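# Open the narrow cabinet's top drawer, close all others

## Task

Pull the uppermost drawer of the slim cabinet with three drawers fully out and leave it open. Every other drawer anywhere in the room must end fully closed. No cabinet may be shifted noticeably from its place. The robot must stay upright and not end up leaning, or the task fails.

## Robot and tools

Robot: a Dexmate Vega on three wheels. It has two 7-joint arms with two-finger grippers, a head with pan and two tilt joints, and a torso folded like a Z from thigh (torso_hip_rad), shank (torso_knee_rad) and chest (torso_waist_rad). Chest forward lean equals knee minus hip minus waist. It begins in the stand preset (0.469, 1.617, 1.048). Other presets: stand_high 0.78, 1.57, 0.44; lean_20 0.52, 1.05, 0.18; lean_45 0.52, 1.05, -0.26; low_lean_45 0, 0, -0.79 (fold the arms first). Footprint at start is 0.70 m long by 0.63 m wide, with the front edge 0.35 m ahead of the base origin.

Frames, all in metres: the base frame sits on the floor at the turning point of the base, x forward, y left, z up. Hand and chest positions are printed in it. Odometry is the base frame as it was when the scene began; base_odometry counts wheel turns only, so slipping looks like travel. Headings are radians, positive to the left. turned_by_wheels and turned_by_imu give the turn since the previous result. base_tilt gives forward and right lean in degrees, with about 2 degrees of bias.

Tool move: one action plus an optional cameras list (head_camera, left_wrist_camera, right_wrist_camera, or all; [] gives no images). An action is base and/or joints, optionally with speeds or min_time_s, or else target on its own. Unknown keys make a call invalid; out-of-range values get it refused, and a refusal cancels the later move, wait and finished_scene calls of that reply.
- base: an object with exactly one key, each an offset from where the base last reported itself. translate_m (-2 to 2 m, forward positive); strafe_m (-2 to 2 m, left positive, heading may drift); rotate_rad (-3.2 to 3.2 rad, counter-clockwise positive). Front wheels swivel first, up to about 1.1 s. The base does not stop on hitting furniture; a time_out or a count near zero means it is blocked.
- joints: one object for all joints, keyed by name, each an absolute angle in radians. Ranges: torso_hip_rad 0 to 1.57; torso_knee_rad 0 to 3.141; torso_waist_rad -1.57 to 1.57 (positive tips back). Left arm: shoulder_pitch -3.041 to 3.041 (positive lowers), shoulder_yaw -0.423 to 1.523, upper_arm_roll and forearm_roll -3.041 to 3.041, elbow -3.041 to 0.214 (negative bends), wrist_pitch -1.366 to 1.366 (positive tips down), wrist_yaw -1.348 to 1.087, gripper 0 (closed) to 0.785. Right arm is mirrored: shoulder_pitch negative lowers, shoulder_yaw -1.523 to 0.423, wrist_pitch negative tips down, wrist_yaw -1.087 to 1.348. Head: head_pan_rad -2.792 to 2.792, head_tilt_rad -1.483 to 1.483, head_camera_tilt_rad -1.483 to 1.378 (positive looks down). Folded arm, keys in order shoulder pitch, shoulder yaw, upper arm roll, elbow, forearm roll, wrist pitch, wrist yaw: left 1, 0.5, -0.6, -2.5, 0, -0.9, 0; right -1, -0.5, 0.6, -2.5, 0, 0.9, 0. Nothing but contact keeps joint moves off the body.
- target: an absolute pose for a single hand in the base frame: side (left or right), x, y, z in metres (-3 to 3), pitch_deg (-30 to 95; 90 means fingers pointing down, 0 level), heading_deg (0 forward, counter-clockwise positive), optional roll_deg (default 0), headings and rolls -360 to 360, optional line_only (true = straight path or refuse). The hand point lies between the fingers, 3.3 cm behind the closed tips. It is checked against the robot only, not the room; a move is capped at about 8.6 s, so resend after a short (part of ...) result.
- speeds: per-motion caps for this action only: translate_m and strafe_m 0.04 to 0.3 m/s, rotate_rad 0.1 to 0.6 rad/s. min_time_s (0.1 to 8 s) sets the shortest duration of arm and head motions.

wait: seconds 0 to 10, plus cameras; returns state and images. zoom_image: camera and region [x0, y0, x1, y1] in pixels, at most 504 by 504, of that camera's latest image (head 896x560, wrists 672x420). finished_scene: scene number; ends the scene irreversibly, so the drawers must already be right.

Result lines: the move line says done or the worst status. base_status, joint_status and left_hand_status/right_hand_status report done, reached, short, refused, off_target (resting away from goal and perhaps still pushing), contact_stop (an arm pushed near full torque about 0.6 s; its whole group halts), time_out, not_followed or limit_stop_at_motor_heat. joint command not followed or pose unreachable means a safety check held the arm back, usually with a cause line. on_its_own lists unrequested motion. Joint torques and motor temperatures are listed per arm joint; MOTOR HOT appears from 65 °C, and at 80 °C the arm is switched off for 30 to 60 s.

Avoid: tipping the robot (it cannot get up), arms striking or pressing each other, shoving cabinets, slamming drawers, torque beyond the load limits (shoulders 141, upper arm roll and elbow 75.2, wrist and forearm joints 23.5 N m), and leaving an arm pressed on something after a stop. A leaning chest with an arm held forward can stop front wheels from steering. The robot holds its last command while the reply is being written.

Each tool is called after "Call:" as name([rows], argument=value, ...), one row to a line, values as JSON.

## Session

Call:
move()

Scene clock: 0.00 s.
Joint torques (N m): no reading
Motor temperatures (°C): left_arm=[31 31 31 26 40 35 41] | right_arm=[30 27 33 31 36 36 33]
base_odometry: x=+0.000 y=+0.000 heading=+0.000
turned_by_wheels: +0.000
turned_by_imu: +0.000
base_tilt: forward=+0.0 right=+0.8
base_status: not commanded
joint_positions: torso_hip_rad=+0.469 torso_knee_rad=+1.617 torso_waist_rad=+1.048 left_shoulder_pitch_rad=+2.217 left_shoulder_yaw_rad=-0.014 left_upper_arm_roll_rad=-0.004 left_elbow_rad=-1.080 left_forearm_roll_rad=+0.010 left_wrist_pitch_rad=-0.495 left_wrist_yaw_rad=-0.006 left_gripper_rad=+0.005 right_shoulder_pitch_rad=-2.194 right_shoulder_yaw_rad=-0.002 right_upper_arm_roll_rad=+0.006 right_elbow_rad=-1.112 right_forearm_roll_rad=+0.018 right_wrist_pitch_rad=+0.493 right_wrist_yaw_rad=-0.008 right_gripper_rad=+0.005 head_pan_rad=+0.000 head_tilt_rad=+0.000 head_camera_tilt_rad=+0.000
joint_status: not commanded
chest: x=-0.0111 y=+0.0000 z=+1.4155 quat_wxyz=(+0.999, +0.000, +0.050, +0.000) (m; base frame)
left_hand: x=+0.1723 y=+0.2218 z=+0.5939 quat_wxyz=(+0.402, -0.001, +0.916, -0.004) pitch_deg=+42.6 heading_deg=-0.5 roll_deg=-0.7 back=up (m; base frame)
right_hand: x=+0.2084 y=-0.2404 z=+0.6102 quat_wxyz=(+0.427, +0.011, +0.904, -0.007) pitch_deg=+39.4 heading_deg=-1.6 roll_deg=-0.3 back=up (m; base frame)
pictures: head_camera, left_wrist_camera, right_wrist_camera

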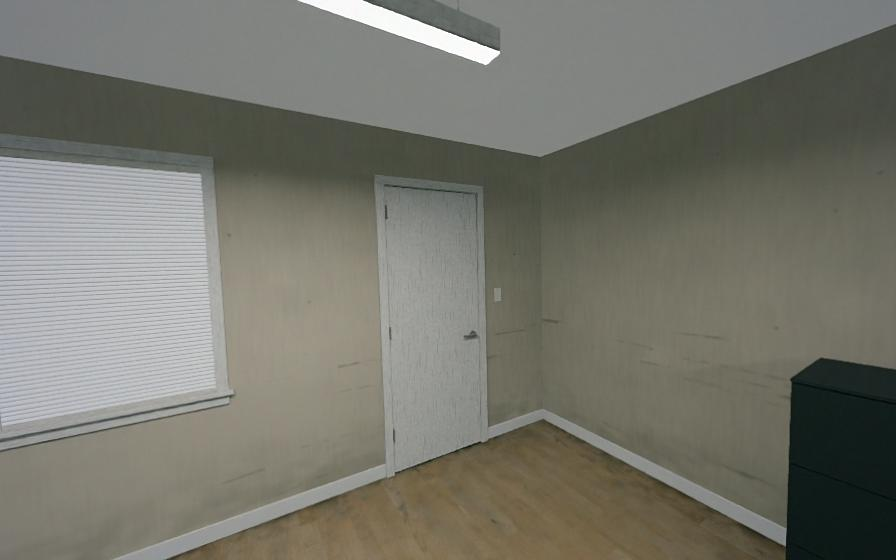

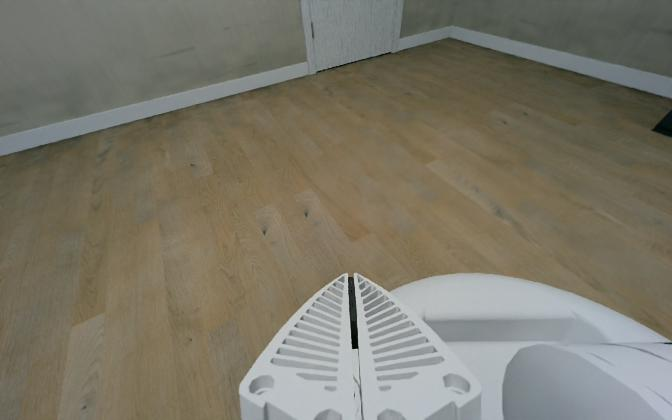

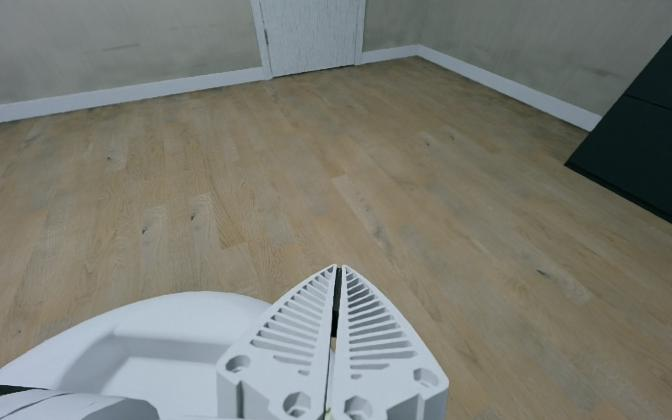

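Call:
move(joints={"head_pan_rad": -1.2, "head_camera_tilt_rad": 0.3}, cameras=["head_camera"])

Call:
move(joints={"head_pan_rad": -2.6}, cameras=["head_camera"])

Call:
move(joints={"head_pan_rad": 1.6}, cameras=["head_camera"])

Call:
move(joints={"head_pan_rad": 2.7}, cameras=["head_camera"])

Scene clock: 1.77 s.
Joint torques (N m): left_arm=[7.05 -0.56 -1.14 -1.42 0.09 -1.88 0.05] | right_arm=[-3.85 -1.67 0.6 -2.75 0.06 2.17 -0.07]
move: done
base_odometry: x=+0.000 y=+0.000 heading=+0.000
turned_by_wheels: +0.000
turned_by_imu: +0.000
base_tilt: forward=+0.1 right=+0.7
joint_positions: torso_hip_rad=+0.469 torso_knee_rad=+1.617 torso_waist_rad=+1.048 left_shoulder_pitch_rad=+2.217 left_shoulder_yaw_rad=-0.014 left_upper_arm_roll_rad=-0.004 left_elbow_rad=-1.080 left_forearm_roll_rad=+0.010 left_wrist_pitch_rad=-0.495 left_wrist_yaw_rad=-0.006 left_gripper_rad=+0.005 right_shoulder_pitch_rad=-2.194 right_shoulder_yaw_rad=-0.002 right_upper_arm_roll_rad=+0.006 right_elbow_rad=-1.112 right_forearm_roll_rad=+0.018 right_wrist_pitch_rad=+0.493 right_wrist_yaw_rad=-0.008 right_gripper_rad=+0.005 head_pan_rad=-1.200 head_tilt_rad=+0.000 head_camera_tilt_rad=+0.300
joint_status: all done
chest: x=-0.0111 y=+0.0000 z=+1.4155 quat_wxyz=(+0.999, +0.000, +0.050, +0.000) (m; base frame)
left_hand: x=+0.1724 y=+0.2218 z=+0.5939 quat_wxyz=(+0.402, -0.001, +0.916, -0.004) pitch_deg=+42.6 heading_deg=-0.5 roll_deg=-0.7 back=up (m; base frame)
right_hand: x=+0.2084 y=-0.2404 z=+0.6102 quat_wxyz=(+0.427, +0.011, +0.904, -0.007) pitch_deg=+39.4 heading_deg=-1.6 roll_deg=-0.3 back=up (m; base frame)
pictures: head_camera

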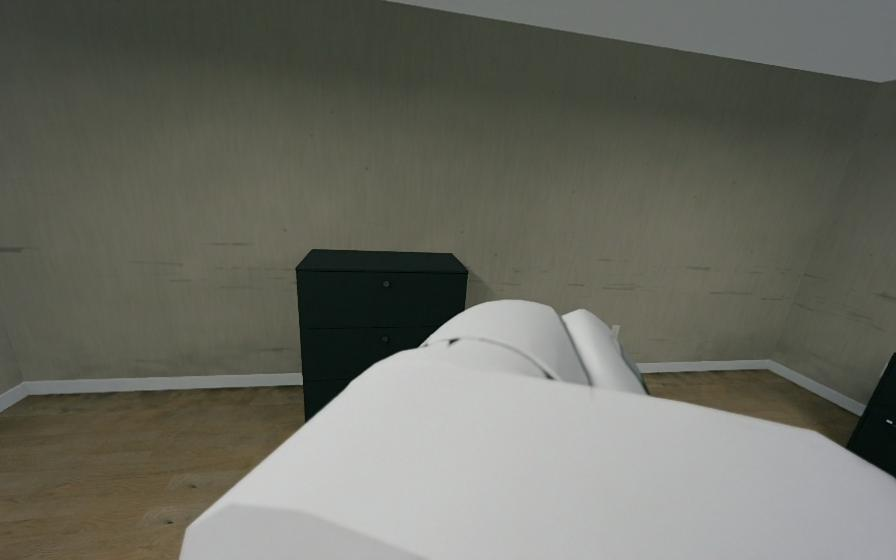

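Scene clock: 3.37 s.
Joint torques (N m): left_arm=[4.88 -0.54 -1.14 -3.05 -0.04 -1.8 0] | right_arm=[-2.91 -1.52 0.43 -3.63 -0.01 2.51 -0.02]
move: done
base_odometry: x=+0.000 y=+0.000 heading=+0.000
turned_by_wheels: +0.000
turned_by_imu: +0.000
base_tilt: forward=+0.0 right=+0.7
joint_positions: torso_hip_rad=+0.469 torso_knee_rad=+1.617 torso_waist_rad=+1.048 left_shoulder_pitch_rad=+2.217 left_shoulder_yaw_rad=-0.014 left_upper_arm_roll_rad=-0.004 left_elbow_rad=-1.080 left_forearm_roll_rad=+0.010 left_wrist_pitch_rad=-0.495 left_wrist_yaw_rad=-0.006 left_gripper_rad=+0.005 right_shoulder_pitch_rad=-2.194 right_shoulder_yaw_rad=-0.002 right_upper_arm_roll_rad=+0.006 right_elbow_rad=-1.112 right_forearm_roll_rad=+0.018 right_wrist_pitch_rad=+0.493 right_wrist_yaw_rad=-0.008 right_gripper_rad=+0.005 head_pan_rad=-2.600 head_tilt_rad=+0.000 head_camera_tilt_rad=+0.300
joint_status: all done
chest: x=-0.0111 y=+0.0000 z=+1.4155 quat_wxyz=(+0.999, +0.000, +0.050, +0.000) (m; base frame)
left_hand: x=+0.1724 y=+0.2218 z=+0.5939 quat_wxyz=(+0.402, -0.001, +0.916, -0.004) pitch_deg=+42.6 heading_deg=-0.5 roll_deg=-0.7 back=up (m; base frame)
right_hand: x=+0.2084 y=-0.2404 z=+0.6102 quat_wxyz=(+0.427, +0.011, +0.904, -0.007) pitch_deg=+39.4 heading_deg=-1.6 roll_deg=-0.3 back=up (m; base frame)
pictures: head_camera

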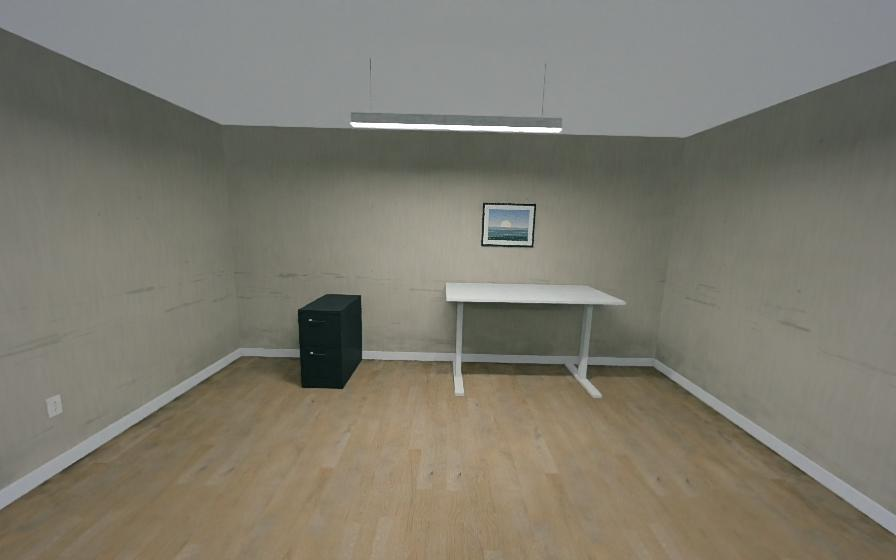

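Scene clock: 6.83 s.
Joint torques (N m): left_arm=[6.6 0.47 -0.6 -2.54 0.03 -1.46 0.13] | right_arm=[-4.27 -1.15 0.76 -2.65 0.01 2.58 0.05]
move: done
base_odometry: x=+0.000 y=+0.000 heading=+0.000
turned_by_wheels: +0.000
turned_by_imu: +0.000
base_tilt: forward=+0.0 right=+0.8
joint_positions: torso_hip_rad=+0.469 torso_knee_rad=+1.617 torso_waist_rad=+1.048 left_shoulder_pitch_rad=+2.217 left_shoulder_yaw_rad=-0.014 left_upper_arm_roll_rad=-0.004 left_elbow_rad=-1.080 left_forearm_roll_rad=+0.010 left_wrist_pitch_rad=-0.495 left_wrist_yaw_rad=-0.006 left_gripper_rad=+0.005 right_shoulder_pitch_rad=-2.194 right_shoulder_yaw_rad=-0.002 right_upper_arm_roll_rad=+0.006 right_elbow_rad=-1.112 right_forearm_roll_rad=+0.018 right_wrist_pitch_rad=+0.493 right_wrist_yaw_rad=-0.008 right_gripper_rad=+0.005 head_pan_rad=+1.600 head_tilt_rad=+0.000 head_camera_tilt_rad=+0.300
joint_status: all done
chest: x=-0.0111 y=+0.0000 z=+1.4155 quat_wxyz=(+0.999, +0.000, +0.050, +0.000) (m; base frame)
left_hand: x=+0.1724 y=+0.2218 z=+0.5939 quat_wxyz=(+0.402, -0.001, +0.916, -0.004) pitch_deg=+42.6 heading_deg=-0.5 roll_deg=-0.7 back=up (m; base frame)
right_hand: x=+0.2084 y=-0.2404 z=+0.6102 quat_wxyz=(+0.427, +0.011, +0.904, -0.007) pitch_deg=+39.4 heading_deg=-1.6 roll_deg=-0.3 back=up (m; base frame)
pictures: head_camera

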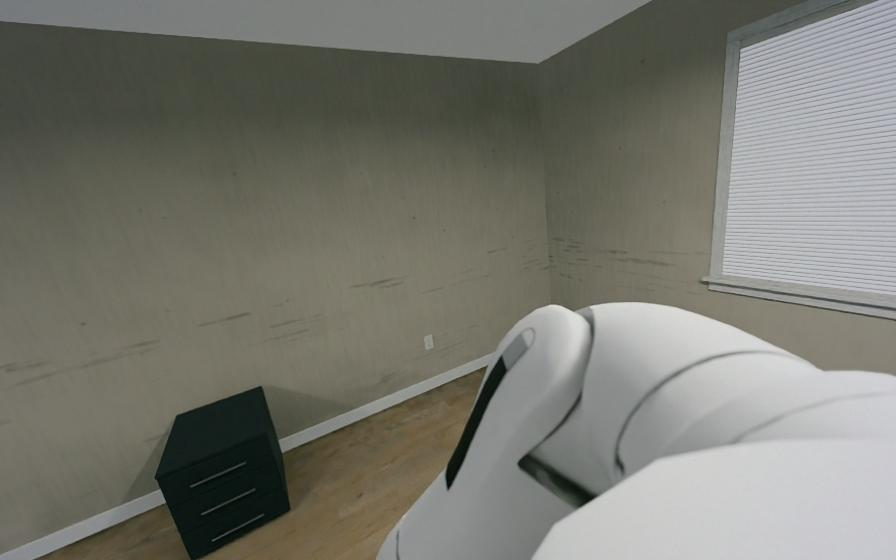

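Scene clock: 8.23 s.
Joint torques (N m): left_arm=[5.51 -0.89 -1.3 -3.31 0.08 -3.03 -0.02] | right_arm=[-4.38 -1.43 0.92 -3.28 0.04 2.17 -0.1]
move: done
base_odometry: x=+0.000 y=+0.000 heading=+0.000
turned_by_wheels: +0.000
turned_by_imu: +0.000
base_tilt: forward=+0.0 right=+0.8
joint_positions: torso_hip_rad=+0.469 torso_knee_rad=+1.617 torso_waist_rad=+1.048 left_shoulder_pitch_rad=+2.217 left_shoulder_yaw_rad=-0.014 left_upper_arm_roll_rad=-0.004 left_elbow_rad=-1.080 left_forearm_roll_rad=+0.010 left_wrist_pitch_rad=-0.495 left_wrist_yaw_rad=-0.006 left_gripper_rad=+0.005 right_shoulder_pitch_rad=-2.194 right_shoulder_yaw_rad=-0.002 right_upper_arm_roll_rad=+0.006 right_elbow_rad=-1.112 right_forearm_roll_rad=+0.018 right_wrist_pitch_rad=+0.493 right_wrist_yaw_rad=-0.008 right_gripper_rad=+0.005 head_pan_rad=+2.700 head_tilt_rad=+0.000 head_camera_tilt_rad=+0.300
joint_status: all done
chest: x=-0.0111 y=+0.0000 z=+1.4155 quat_wxyz=(+0.999, +0.000, +0.050, +0.000) (m; base frame)
left_hand: x=+0.1724 y=+0.2218 z=+0.5939 quat_wxyz=(+0.402, -0.001, +0.916, -0.004) pitch_deg=+42.6 heading_deg=-0.5 roll_deg=-0.7 back=up (m; base frame)
right_hand: x=+0.2084 y=-0.2404 z=+0.6102 quat_wxyz=(+0.427, +0.011, +0.904, -0.007) pitch_deg=+39.4 heading_deg=-1.6 roll_deg=-0.3 back=up (m; base frame)
pictures: head_camera

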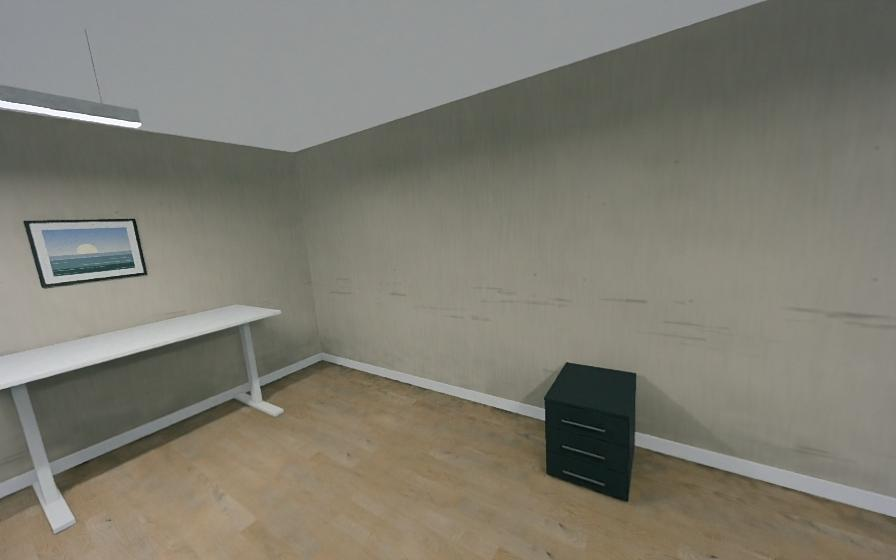

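Call:
move(base={"rotate_rad": 2.2}, joints={"head_pan_rad": 0, "head_camera_tilt_rad": 0.5}, cameras=["head_camera"])

Scene clock: 13.97 s.
Joint torques (N m): left_arm=[5.24 -0.41 -0.76 -3.19 0.25 -2.05 0] | right_arm=[-4.49 -0.02 0.35 -3.04 0.13 2.38 -0.14]
move: done
base_odometry: x=+0.003 y=-0.001 heading=+2.207
turned_by_wheels: +2.207
turned_by_imu: +2.195
base_tilt: forward=+0.1 right=+0.8
base_status: done
joint_positions: torso_hip_rad=+0.469 torso_knee_rad=+1.617 torso_waist_rad=+1.048 left_shoulder_pitch_rad=+2.217 left_shoulder_yaw_rad=-0.014 left_upper_arm_roll_rad=-0.004 left_elbow_rad=-1.080 left_forearm_roll_rad=+0.010 left_wrist_pitch_rad=-0.495 left_wrist_yaw_rad=-0.006 left_gripper_rad=+0.005 right_shoulder_pitch_rad=-2.194 right_shoulder_yaw_rad=-0.002 right_upper_arm_roll_rad=+0.006 right_elbow_rad=-1.112 right_forearm_roll_rad=+0.018 right_wrist_pitch_rad=+0.493 right_wrist_yaw_rad=-0.008 right_gripper_rad=+0.005 head_pan_rad=+0.000 head_tilt_rad=+0.000 head_camera_tilt_rad=+0.500
joint_status: all done
chest: x=-0.0111 y=+0.0000 z=+1.4155 quat_wxyz=(+0.999, +0.000, +0.050, +0.000) (m; base frame)
left_hand: x=+0.1724 y=+0.2218 z=+0.5939 quat_wxyz=(+0.402, -0.001, +0.916, -0.004) pitch_deg=+42.6 heading_deg=-0.5 roll_deg=-0.7 back=up (m; base frame)
right_hand: x=+0.2084 y=-0.2404 z=+0.6102 quat_wxyz=(+0.427, +0.011, +0.904, -0.007) pitch_deg=+39.4 heading_deg=-1.6 roll_deg=-0.3 back=up (m; base frame)
pictures: head_camera

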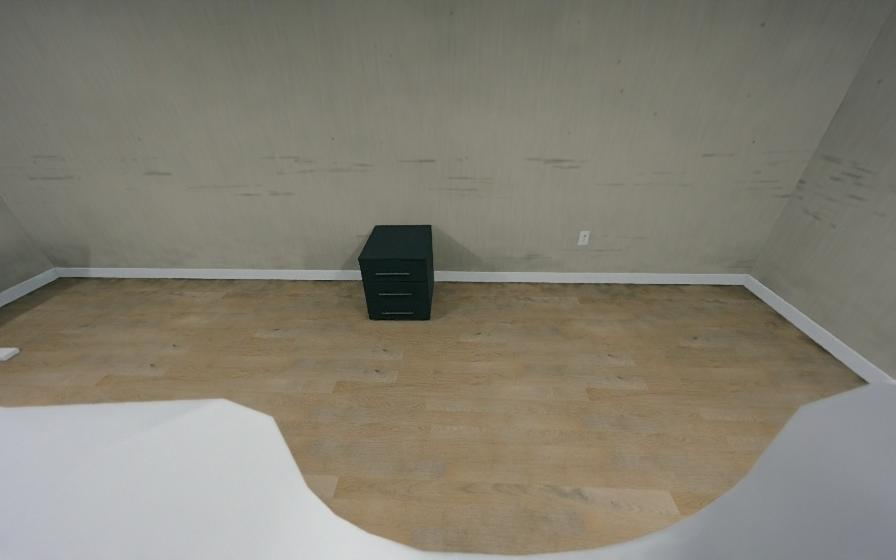

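Call:
move(base={"translate_m": 0.8}, joints={"torso_hip_rad": 0.52, "torso_knee_rad": 1.05, "torso_waist_rad": 0.18, "head_camera_tilt_rad": 0.5})

Scene clock: 19.23 s.
Joint torques (N m): left_arm=[10.39 -0.57 -0.31 -0.54 0.25 -1.5 0] | right_arm=[-10.22 -0.92 0.44 -1.39 0.06 2.55 0.11]
move: done
base_odometry: x=-0.473 y=+0.642 heading=+2.208
turned_by_wheels: +0.001
turned_by_imu: +0.001
base_tilt: forward=+0.0 right=+0.8
base_status: done
joint_positions: torso_hip_rad=+0.520 torso_knee_rad=+1.050 torso_waist_rad=+0.180 left_shoulder_pitch_rad=+2.217 left_shoulder_yaw_rad=-0.014 left_upper_arm_roll_rad=-0.004 left_elbow_rad=-1.080 left_forearm_roll_rad=+0.010 left_wrist_pitch_rad=-0.495 left_wrist_yaw_rad=-0.006 left_gripper_rad=+0.005 right_shoulder_pitch_rad=-2.194 right_shoulder_yaw_rad=-0.002 right_upper_arm_roll_rad=+0.006 right_elbow_rad=-1.112 right_forearm_roll_rad=+0.018 right_wrist_pitch_rad=+0.493 right_wrist_yaw_rad=-0.008 right_gripper_rad=+0.005 head_pan_rad=+0.000 head_tilt_rad=+0.000 head_camera_tilt_rad=+0.500
joint_status: all done
chest: x=-0.1368 y=+0.0000 z=+1.2996 quat_wxyz=(+0.985, +0.000, +0.174, +0.000) (m; base frame)
left_hand: x=-0.1622 y=+0.2218 z=+0.4582 quat_wxyz=(+0.285, -0.002, +0.959, -0.004) pitch_deg=+56.9 heading_deg=-0.7 roll_deg=-0.9 back=up (m; base frame)
right_hand: x=-0.1233 y=-0.2404 z=+0.4650 quat_wxyz=(+0.311, +0.010, +0.950, -0.008) pitch_deg=+53.7 heading_deg=-2.1 roll_deg=-0.9 back=up (m; base frame)
pictures: head_camera, left_wrist_camera, right_wrist_camera

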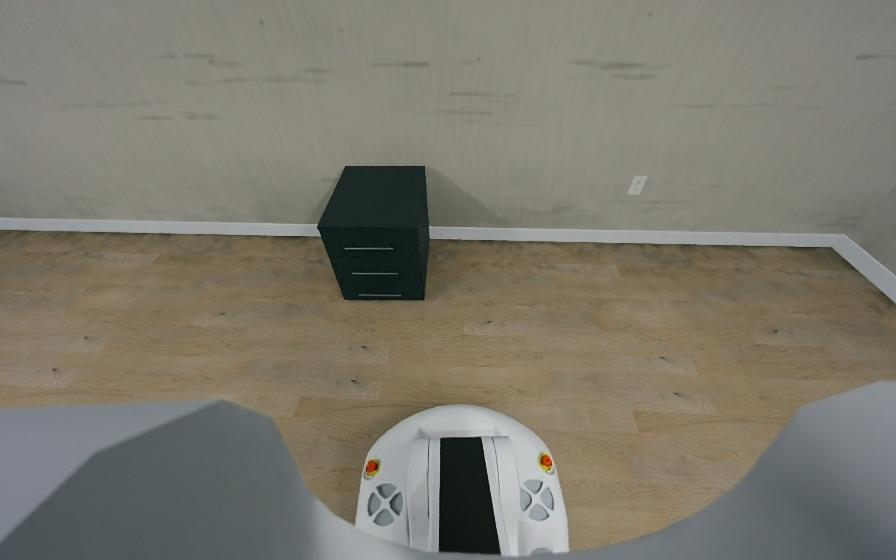

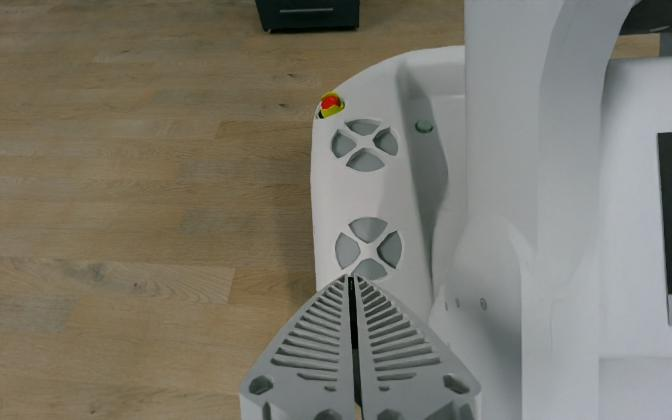

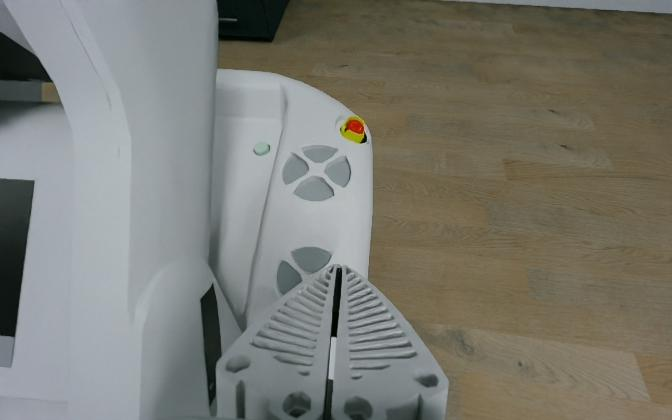

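Call:
move(base={"strafe_m": 0.15}, joints={"torso_waist_rad": -0.26, "head_camera_tilt_rad": 0.2})

Scene clock: 22.93 s.
Joint torques (N m): left_arm=[21.81 -1.62 -0.68 2.84 0.07 -0.91 -0.08] | right_arm=[-18.33 -0.86 0.43 1.87 0.07 1.74 -0.14]
move: done
base_odometry: x=-0.593 y=+0.553 heading=+2.210
turned_by_wheels: +0.003
turned_by_imu: +0.005
base_tilt: forward=+0.0 right=+0.7
base_status: done
joint_positions: torso_hip_rad=+0.520 torso_knee_rad=+1.050 torso_waist_rad=-0.260 left_shoulder_pitch_rad=+2.217 left_shoulder_yaw_rad=-0.014 left_upper_arm_roll_rad=-0.004 left_elbow_rad=-1.080 left_forearm_roll_rad=+0.010 left_wrist_pitch_rad=-0.495 left_wrist_yaw_rad=-0.006 left_gripper_rad=+0.005 right_shoulder_pitch_rad=-2.194 right_shoulder_yaw_rad=-0.002 right_upper_arm_roll_rad=+0.006 right_elbow_rad=-1.112 right_forearm_roll_rad=+0.018 right_wrist_pitch_rad=+0.493 right_wrist_yaw_rad=-0.008 right_gripper_rad=+0.005 head_pan_rad=+0.000 head_tilt_rad=+0.000 head_camera_tilt_rad=+0.200
joint_status: all done
chest: x=+0.0406 y=+0.0000 z=+1.2164 quat_wxyz=(+0.923, +0.000, +0.385, +0.000) (m; base frame)
left_hand: x=-0.3406 y=+0.2218 z=+0.4659 quat_wxyz=(+0.069, -0.003, +0.998, -0.003) pitch_deg=+82.1 heading_deg=-2.6 roll_deg=-2.9 (m; base frame)
right_hand: x=-0.3025 y=-0.2404 z=+0.4555 quat_wxyz=(+0.096, +0.008, +0.995, -0.010) pitch_deg=+78.9 heading_deg=-6.6 roll_deg=-5.7 (m; base frame)
pictures: head_camera, left_wrist_camera, right_wrist_camera

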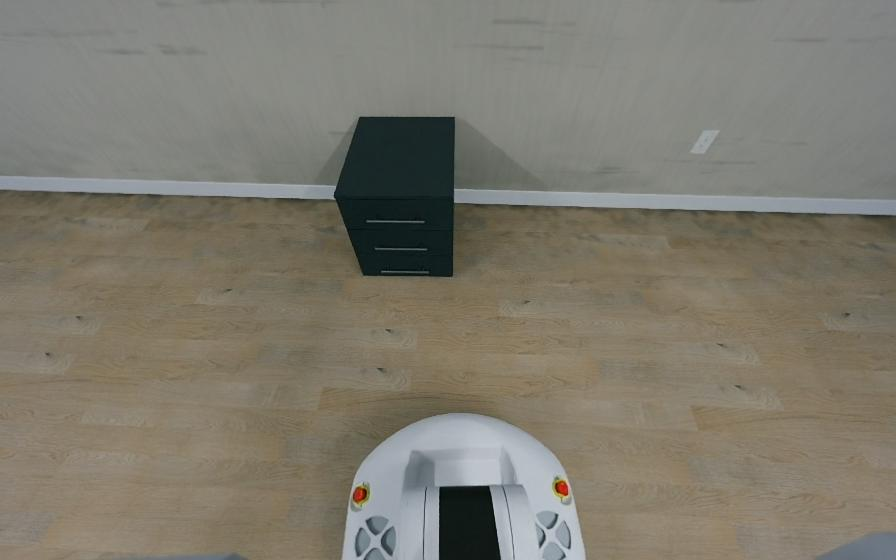

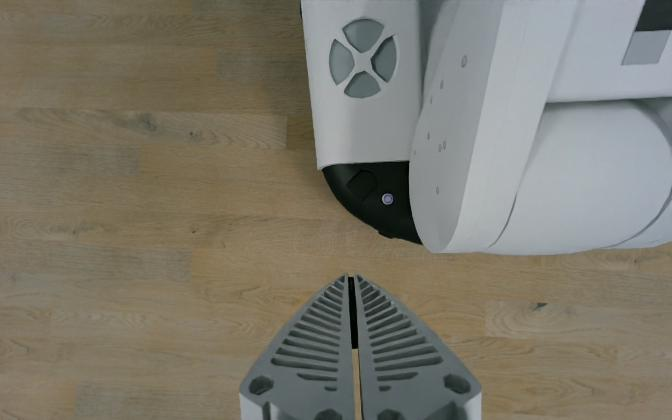

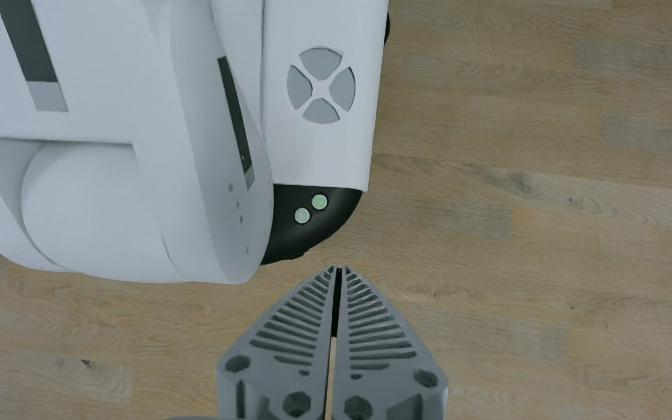

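Call:
move(target={"side":"left","x":0.65,"y":0.2,"z":0.5,"pitch_deg":20,"heading_deg":0,"roll_deg":90})

Scene clock: 23.90 s.
Joint torques (N m): left_arm=[20.8 0.15 -0.97 2.54 0.25 0.07 -0.04] | right_arm=[-18.68 -0.07 0.33 2.15 0.13 1.3 -0.07]
move: refused
base_odometry: x=-0.593 y=+0.553 heading=+2.210
turned_by_wheels: +0.000
turned_by_imu: +0.000
base_tilt: forward=+0.0 right=+0.7
joint_positions: torso_hip_rad=+0.520 torso_knee_rad=+1.050 torso_waist_rad=-0.260 left_shoulder_pitch_rad=+2.217 left_shoulder_yaw_rad=-0.014 left_upper_arm_roll_rad=-0.004 left_elbow_rad=-1.080 left_forearm_roll_rad=+0.010 left_wrist_pitch_rad=-0.495 left_wrist_yaw_rad=-0.006 left_gripper_rad=+0.005 right_shoulder_pitch_rad=-2.194 right_shoulder_yaw_rad=-0.002 right_upper_arm_roll_rad=+0.006 right_elbow_rad=-1.112 right_forearm_roll_rad=+0.018 right_wrist_pitch_rad=+0.493 right_wrist_yaw_rad=-0.008 right_gripper_rad=+0.005 head_pan_rad=+0.000 head_tilt_rad=+0.000 head_camera_tilt_rad=+0.200
chest: x=+0.0406 y=+0.0000 z=+1.2164 quat_wxyz=(+0.923, +0.000, +0.385, +0.000) (m; base frame)
left_hand: x=-0.3406 y=+0.2218 z=+0.4659 quat_wxyz=(+0.069, -0.003, +0.998, -0.003) pitch_deg=+82.1 heading_deg=-2.6 roll_deg=-2.9 (m; base frame)
left_hand_status: refused: no posture of the arm gets there (out of reach): the closest leaves the hand 0.1 cm and 0 deg from the pose. Nothing moved.
right_hand: x=-0.3025 y=-0.2404 z=+0.4555 quat_wxyz=(+0.096, +0.008, +0.995, -0.010) pitch_deg=+78.9 heading_deg=-6.6 roll_deg=-5.7 (m; base frame)
pictures: head_camera, left_wrist_camera, right_wrist_camera

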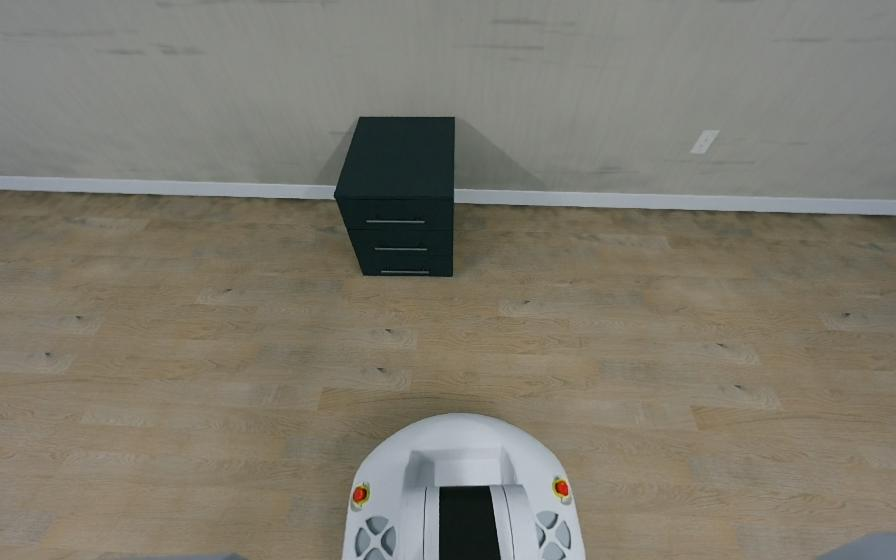

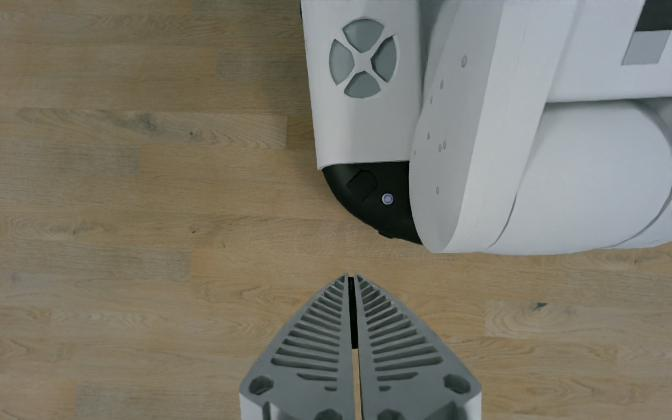

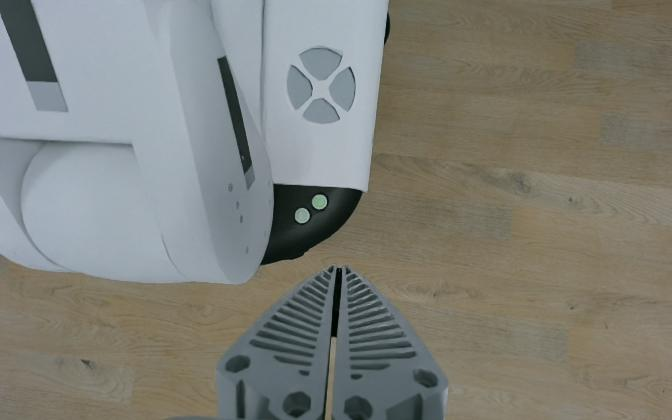

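Call:
move(joints={"left_elbow_rad":-1.9,"right_elbow_rad":-1.9,"left_shoulder_pitch_rad":1.0,"right_shoulder_pitch_rad":-1.3}, cameras=["head_camera"])

Call:
move(joints={"torso_hip_rad":0.2,"torso_knee_rad":0.55,"torso_waist_rad":-0.44}, cameras=["head_camera"])

Call:
move(target={"side":"left","x":0.6,"y":0.2,"z":0.5,"pitch_deg":20,"heading_deg":0,"roll_deg":90})

Scene clock: 29.67 s.
Joint torques (N m): left_arm=[-17.36 -1.41 -0.47 -8.63 0.09 -2.91 -0.07] | right_arm=[17.38 0.01 0.35 -9.12 0.07 3.09 -0.12]
move: done
base_odometry: x=-0.593 y=+0.553 heading=+2.210
turned_by_wheels: +0.000
turned_by_imu: +0.000
base_tilt: forward=+0.0 right=+0.8
joint_positions: torso_hip_rad=+0.520 torso_knee_rad=+1.050 torso_waist_rad=-0.260 left_shoulder_pitch_rad=+1.004 left_shoulder_yaw_rad=-0.014 left_upper_arm_roll_rad=-0.004 left_elbow_rad=-1.897 left_forearm_roll_rad=+0.010 left_wrist_pitch_rad=-0.495 left_wrist_yaw_rad=-0.006 left_gripper_rad=+0.005 right_shoulder_pitch_rad=-1.301 right_shoulder_yaw_rad=-0.002 right_upper_arm_roll_rad=+0.006 right_elbow_rad=-1.899 right_forearm_roll_rad=+0.018 right_wrist_pitch_rad=+0.493 right_wrist_yaw_rad=-0.008 right_gripper_rad=+0.005 head_pan_rad=+0.000 head_tilt_rad=+0.000 head_camera_tilt_rad=+0.200
joint_status: all done
chest: x=+0.0407 y=+0.0000 z=+1.2164 quat_wxyz=(+0.923, +0.000, +0.385, +0.000) (m; base frame)
left_hand: x=+0.6438 y=+0.2288 z=+1.1120 quat_wxyz=(+0.884, -0.001, +0.468, +0.002) pitch_deg=-34.2 heading_deg=+0.2 roll_deg=+0.0 back=up (m; base frame)
right_hand: x=+0.5869 y=-0.2391 z=+0.9414 quat_wxyz=(+0.805, +0.011, +0.593, -0.001) pitch_deg=-17.3 heading_deg=-1.1 roll_deg=+0.9 back=up (m; base frame)
pictures: head_camera

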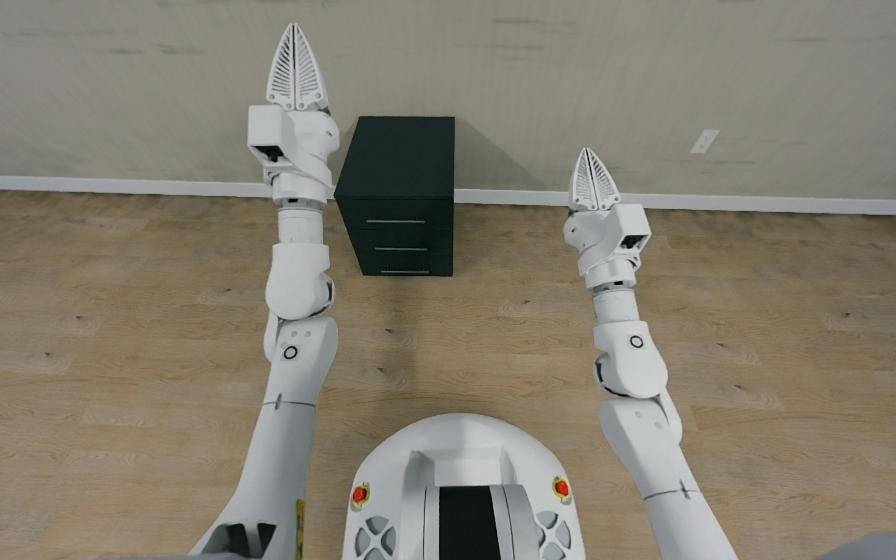

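Scene clock: 32.80 s.
Joint torques (N m): left_arm=[-19.28 -0.69 -0.5 -8.8 0.31 -2.07 -0.31] | right_arm=[16.74 -1.37 0.41 -8.06 0.15 2.66 -0.27]
move: done
base_odometry: x=-0.593 y=+0.553 heading=+2.210
turned_by_wheels: +0.000
turned_by_imu: +0.000
base_tilt: forward=+0.1 right=+0.7
joint_positions: torso_hip_rad=+0.200 torso_knee_rad=+0.550 torso_waist_rad=-0.440 left_shoulder_pitch_rad=+1.000 left_shoulder_yaw_rad=-0.014 left_upper_arm_roll_rad=-0.004 left_elbow_rad=-1.900 left_forearm_roll_rad=+0.010 left_wrist_pitch_rad=-0.495 left_wrist_yaw_rad=-0.006 left_gripper_rad=+0.005 right_shoulder_pitch_rad=-1.300 right_shoulder_yaw_rad=-0.002 right_upper_arm_roll_rad=+0.006 right_elbow_rad=-1.900 right_forearm_roll_rad=+0.018 right_wrist_pitch_rad=+0.493 right_wrist_yaw_rad=-0.008 right_gripper_rad=+0.005 head_pan_rad=+0.000 head_tilt_rad=+0.000 head_camera_tilt_rad=+0.200
joint_status: all done
chest: x=+0.0626 y=+0.0000 z=+1.0488 quat_wxyz=(+0.923, +0.000, +0.385, +0.000) (m; base frame)
left_hand: x=+0.6654 y=+0.2289 z=+0.9484 quat_wxyz=(+0.885, -0.001, +0.465, +0.002) pitch_deg=-34.6 heading_deg=+0.2 roll_deg=+0.0 back=up (m; base frame)
right_hand: x=+0.6089 y=-0.2391 z=+0.7741 quat_wxyz=(+0.806, +0.011, +0.592, -0.001) pitch_deg=-17.3 heading_deg=-1.1 roll_deg=+0.9 back=up (m; base frame)
pictures: head_camera

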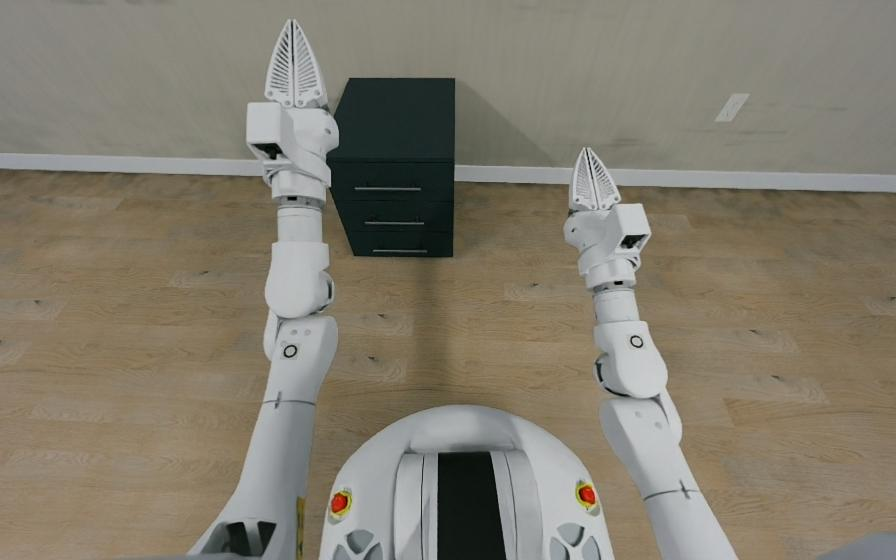

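Scene clock: 38.13 s.
Joint torques (N m): left_arm=[-2.62 2.81 -1.88 -5.34 1.82 -0.03 1.07] | right_arm=[15.44 -0.4 0.58 -9.8 0.12 2.96 -0.02]
move: done
base_odometry: x=-0.593 y=+0.553 heading=+2.210
turned_by_wheels: +0.000
turned_by_imu: +0.000
base_tilt: forward=+0.0 right=+0.8
joint_positions: torso_hip_rad=+0.200 torso_knee_rad=+0.550 torso_waist_rad=-0.440 left_shoulder_pitch_rad=+1.173 left_shoulder_yaw_rad=+0.456 left_upper_arm_roll_rad=+0.472 left_elbow_rad=-1.860 left_forearm_roll_rad=+1.199 left_wrist_pitch_rad=+0.541 left_wrist_yaw_rad=-0.029 left_gripper_rad=+0.005 right_shoulder_pitch_rad=-1.300 right_shoulder_yaw_rad=-0.002 right_upper_arm_roll_rad=+0.006 right_elbow_rad=-1.900 right_forearm_roll_rad=+0.018 right_wrist_pitch_rad=+0.493 right_wrist_yaw_rad=-0.008 right_gripper_rad=+0.005 head_pan_rad=+0.000 head_tilt_rad=+0.000 head_camera_tilt_rad=+0.200
chest: x=+0.0626 y=+0.0000 z=+1.0488 quat_wxyz=(+0.923, +0.000, +0.385, +0.000) (m; base frame)
left_hand: x=+0.6006 y=+0.1992 z=+0.5001 quat_wxyz=(+0.407, +0.578, +0.580, +0.404) pitch_deg=+20.0 heading_deg=-0.1 roll_deg=+89.7 (m; base frame)
left_hand_status: reached (checked arc [a long move], planned for 4.1 s): 1 mm and 0.3 deg off.
right_hand: x=+0.6089 y=-0.2391 z=+0.7741 quat_wxyz=(+0.806, +0.011, +0.592, -0.001) pitch_deg=-17.3 heading_deg=-1.1 roll_deg=+0.9 back=up (m; base frame)
pictures: head_camera, left_wrist_camera, right_wrist_camera

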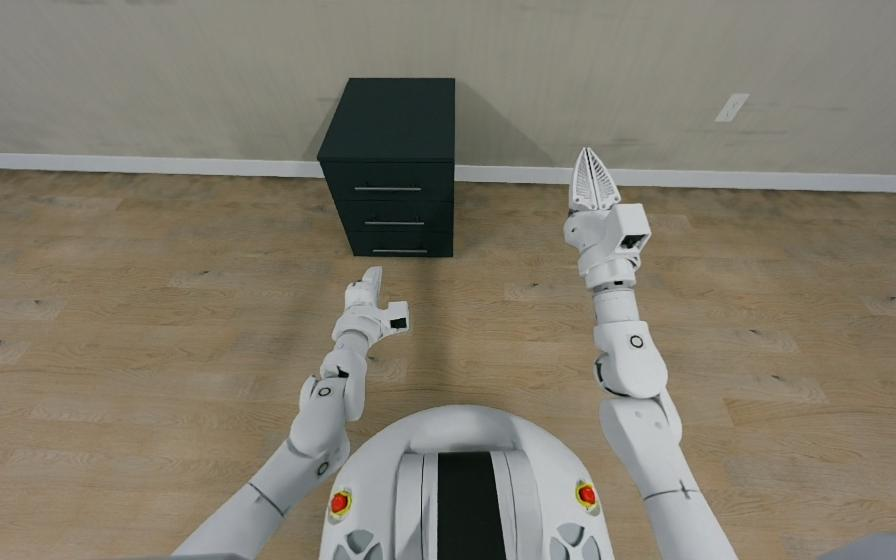

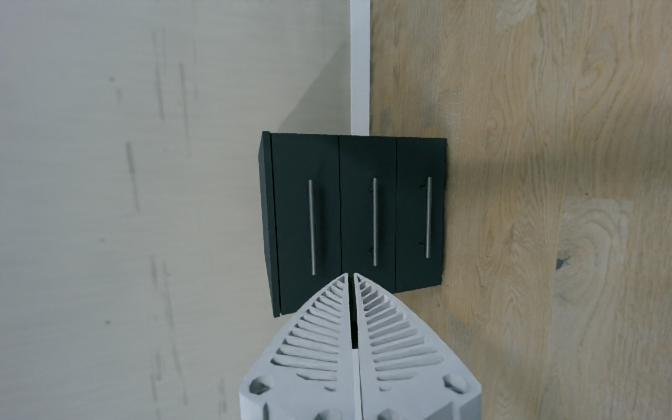

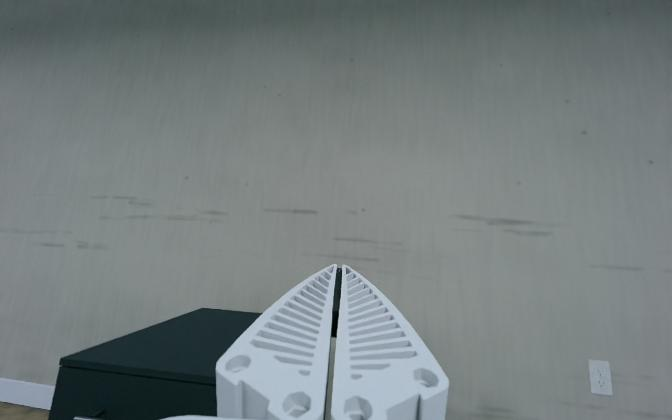

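Call:
move(target={"side":"left","x":0.6,"y":0.2,"z":0.405,"pitch_deg":5,"heading_deg":0,"roll_deg":90}, cameras=[])

Call:
move(base={"translate_m":0.3}, joints={"left_gripper_rad":0.4})

Scene clock: 38.97 s.
Joint torques (N m): left_arm=[-3.09 4.39 -1.92 -6.62 1.64 0.45 1.15] | right_arm=[16.09 -0.43 0.26 -9.25 0.19 2.51 -0.02]
move: refused
base_odometry: x=-0.593 y=+0.553 heading=+2.210
turned_by_wheels: +0.000
turned_by_imu: +0.000
base_tilt: forward=+0.0 right=+0.7
joint_positions: torso_hip_rad=+0.200 torso_knee_rad=+0.550 torso_waist_rad=-0.440 left_shoulder_pitch_rad=+1.174 left_shoulder_yaw_rad=+0.458 left_upper_arm_roll_rad=+0.473 left_elbow_rad=-1.860 left_forearm_roll_rad=+1.203 left_wrist_pitch_rad=+0.544 left_wrist_yaw_rad=-0.029 left_gripper_rad=+0.005 right_shoulder_pitch_rad=-1.300 right_shoulder_yaw_rad=-0.002 right_upper_arm_roll_rad=+0.006 right_elbow_rad=-1.900 right_forearm_roll_rad=+0.018 right_wrist_pitch_rad=+0.493 right_wrist_yaw_rad=-0.008 right_gripper_rad=+0.005 head_pan_rad=+0.000 head_tilt_rad=+0.000 head_camera_tilt_rad=+0.200
chest: x=+0.0626 y=+0.0000 z=+1.0488 quat_wxyz=(+0.923, +0.000, +0.385, +0.000) (m; base frame)
left_hand: x=+0.6001 y=+0.2000 z=+0.5000 quat_wxyz=(+0.406, +0.579, +0.579, +0.405) pitch_deg=+20.0 heading_deg=+0.0 roll_deg=+90.0 (m; base frame)
left_hand_status: refused: the best posture that gets there brings the left wrist into the base, as the model's coarse spheres have them (needs 2.6 cm clear). Nothing moved.
right_hand: x=+0.6089 y=-0.2391 z=+0.7741 quat_wxyz=(+0.806, +0.011, +0.592, -0.001) pitch_deg=-17.3 heading_deg=-1.1 roll_deg=+0.9 back=up (m; base frame)
pictures: none

not run: a stop came earlier in this reply.

Call:
move(target={"side":"left","x":0.68,"y":0.2,"z":0.405,"pitch_deg":20,"heading_deg":0,"roll_deg":90}, cameras=[])

Call:
move(base={"translate_m":0.2}, joints={"left_gripper_rad":0.4})

Scene clock: 42.87 s.
Joint torques (N m): left_arm=[-18.71 -0.83 -1.27 -6.06 0.74 -0.8 1.58] | right_arm=[16.41 -2.01 0.09 -9.55 0.11 3.23 0.02]
move: done
base_odometry: x=-0.593 y=+0.553 heading=+2.210
turned_by_wheels: +0.000
turned_by_imu: +0.000
base_tilt: forward=+0.1 right=+0.7
joint_positions: torso_hip_rad=+0.200 torso_knee_rad=+0.550 torso_waist_rad=-0.440 left_shoulder_pitch_rad=+0.824 left_shoulder_yaw_rad=+0.281 left_upper_arm_roll_rad=+0.528 left_elbow_rad=-1.198 left_forearm_roll_rad=+1.088 left_wrist_pitch_rad=+0.358 left_wrist_yaw_rad=+0.233 left_gripper_rad=+0.005 right_shoulder_pitch_rad=-1.300 right_shoulder_yaw_rad=-0.002 right_upper_arm_roll_rad=+0.006 right_elbow_rad=-1.900 right_forearm_roll_rad=+0.018 right_wrist_pitch_rad=+0.493 right_wrist_yaw_rad=-0.008 right_gripper_rad=+0.005 head_pan_rad=+0.000 head_tilt_rad=+0.000 head_camera_tilt_rad=+0.200
chest: x=+0.0626 y=+0.0000 z=+1.0488 quat_wxyz=(+0.923, +0.000, +0.385, +0.000) (m; base frame)
left_hand: x=+0.6794 y=+0.2003 z=+0.4052 quat_wxyz=(+0.405, +0.579, +0.579, +0.406) pitch_deg=+20.0 heading_deg=+0.0 roll_deg=-90.0 (m; base frame)
left_hand_status: reached (straight line, planned for 2.4 s): 1 mm and 0.0 deg off.
right_hand: x=+0.6089 y=-0.2391 z=+0.7741 quat_wxyz=(+0.806, +0.011, +0.592, -0.001) pitch_deg=-17.3 heading_deg=-1.1 roll_deg=+0.9 back=up (m; base frame)
pictures: none

Scene clock: 45.60 s.
Joint torques (N m): left_arm=[-18.94 -2.51 -1.46 -6.36 0.57 -1.09 1.5] | right_arm=[16.25 -1.18 0.35 -8.99 0.12 2.4 0.03]
move: done
base_odometry: x=-0.712 y=+0.713 heading=+2.209
turned_by_wheels: -0.001
turned_by_imu: -0.004
base_tilt: forward=+0.1 right=+0.8
base_status: done
joint_positions: torso_hip_rad=+0.200 torso_knee_rad=+0.550 torso_waist_rad=-0.440 left_shoulder_pitch_rad=+0.822 left_shoulder_yaw_rad=+0.280 left_upper_arm_roll_rad=+0.529 left_elbow_rad=-1.194 left_forearm_roll_rad=+1.088 left_wrist_pitch_rad=+0.357 left_wrist_yaw_rad=+0.234 left_gripper_rad=+0.400 right_shoulder_pitch_rad=-1.300 right_shoulder_yaw_rad=-0.002 right_upper_arm_roll_rad=+0.006 right_elbow_rad=-1.900 right_forearm_roll_rad=+0.018 right_wrist_pitch_rad=+0.493 right_wrist_yaw_rad=-0.008 right_gripper_rad=+0.005 head_pan_rad=+0.000 head_tilt_rad=+0.000 head_camera_tilt_rad=+0.200
joint_status: all done
chest: x=+0.0626 y=+0.0000 z=+1.0487 quat_wxyz=(+0.923, +0.000, +0.385, +0.000) (m; base frame)
left_hand: x=+0.6798 y=+0.2002 z=+0.4048 quat_wxyz=(+0.405, +0.579, +0.579, +0.406) pitch_deg=+20.0 heading_deg=+0.0 roll_deg=-90.0 (m; base frame)
right_hand: x=+0.6089 y=-0.2391 z=+0.7740 quat_wxyz=(+0.806, +0.011, +0.592, -0.001) pitch_deg=-17.3 heading_deg=-1.1 roll_deg=+0.9 back=up (m; base frame)
pictures: head_camera, left_wrist_camera, right_wrist_camera

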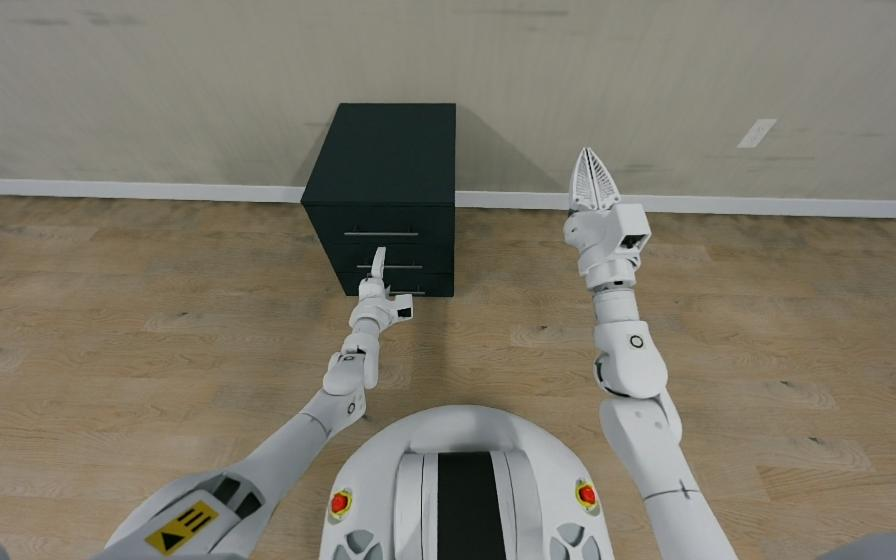

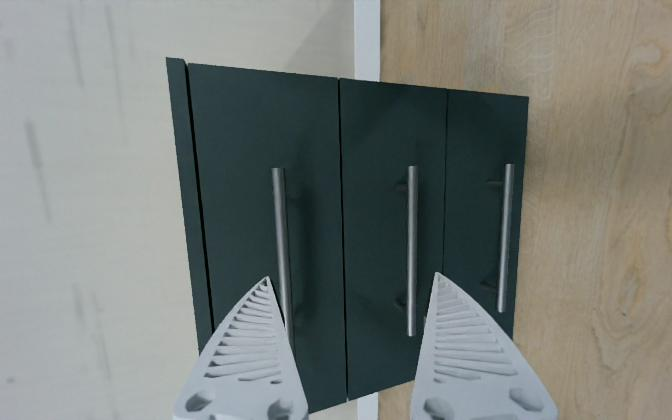

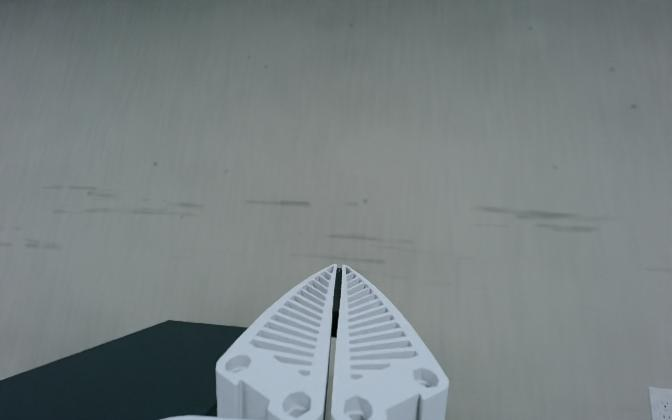

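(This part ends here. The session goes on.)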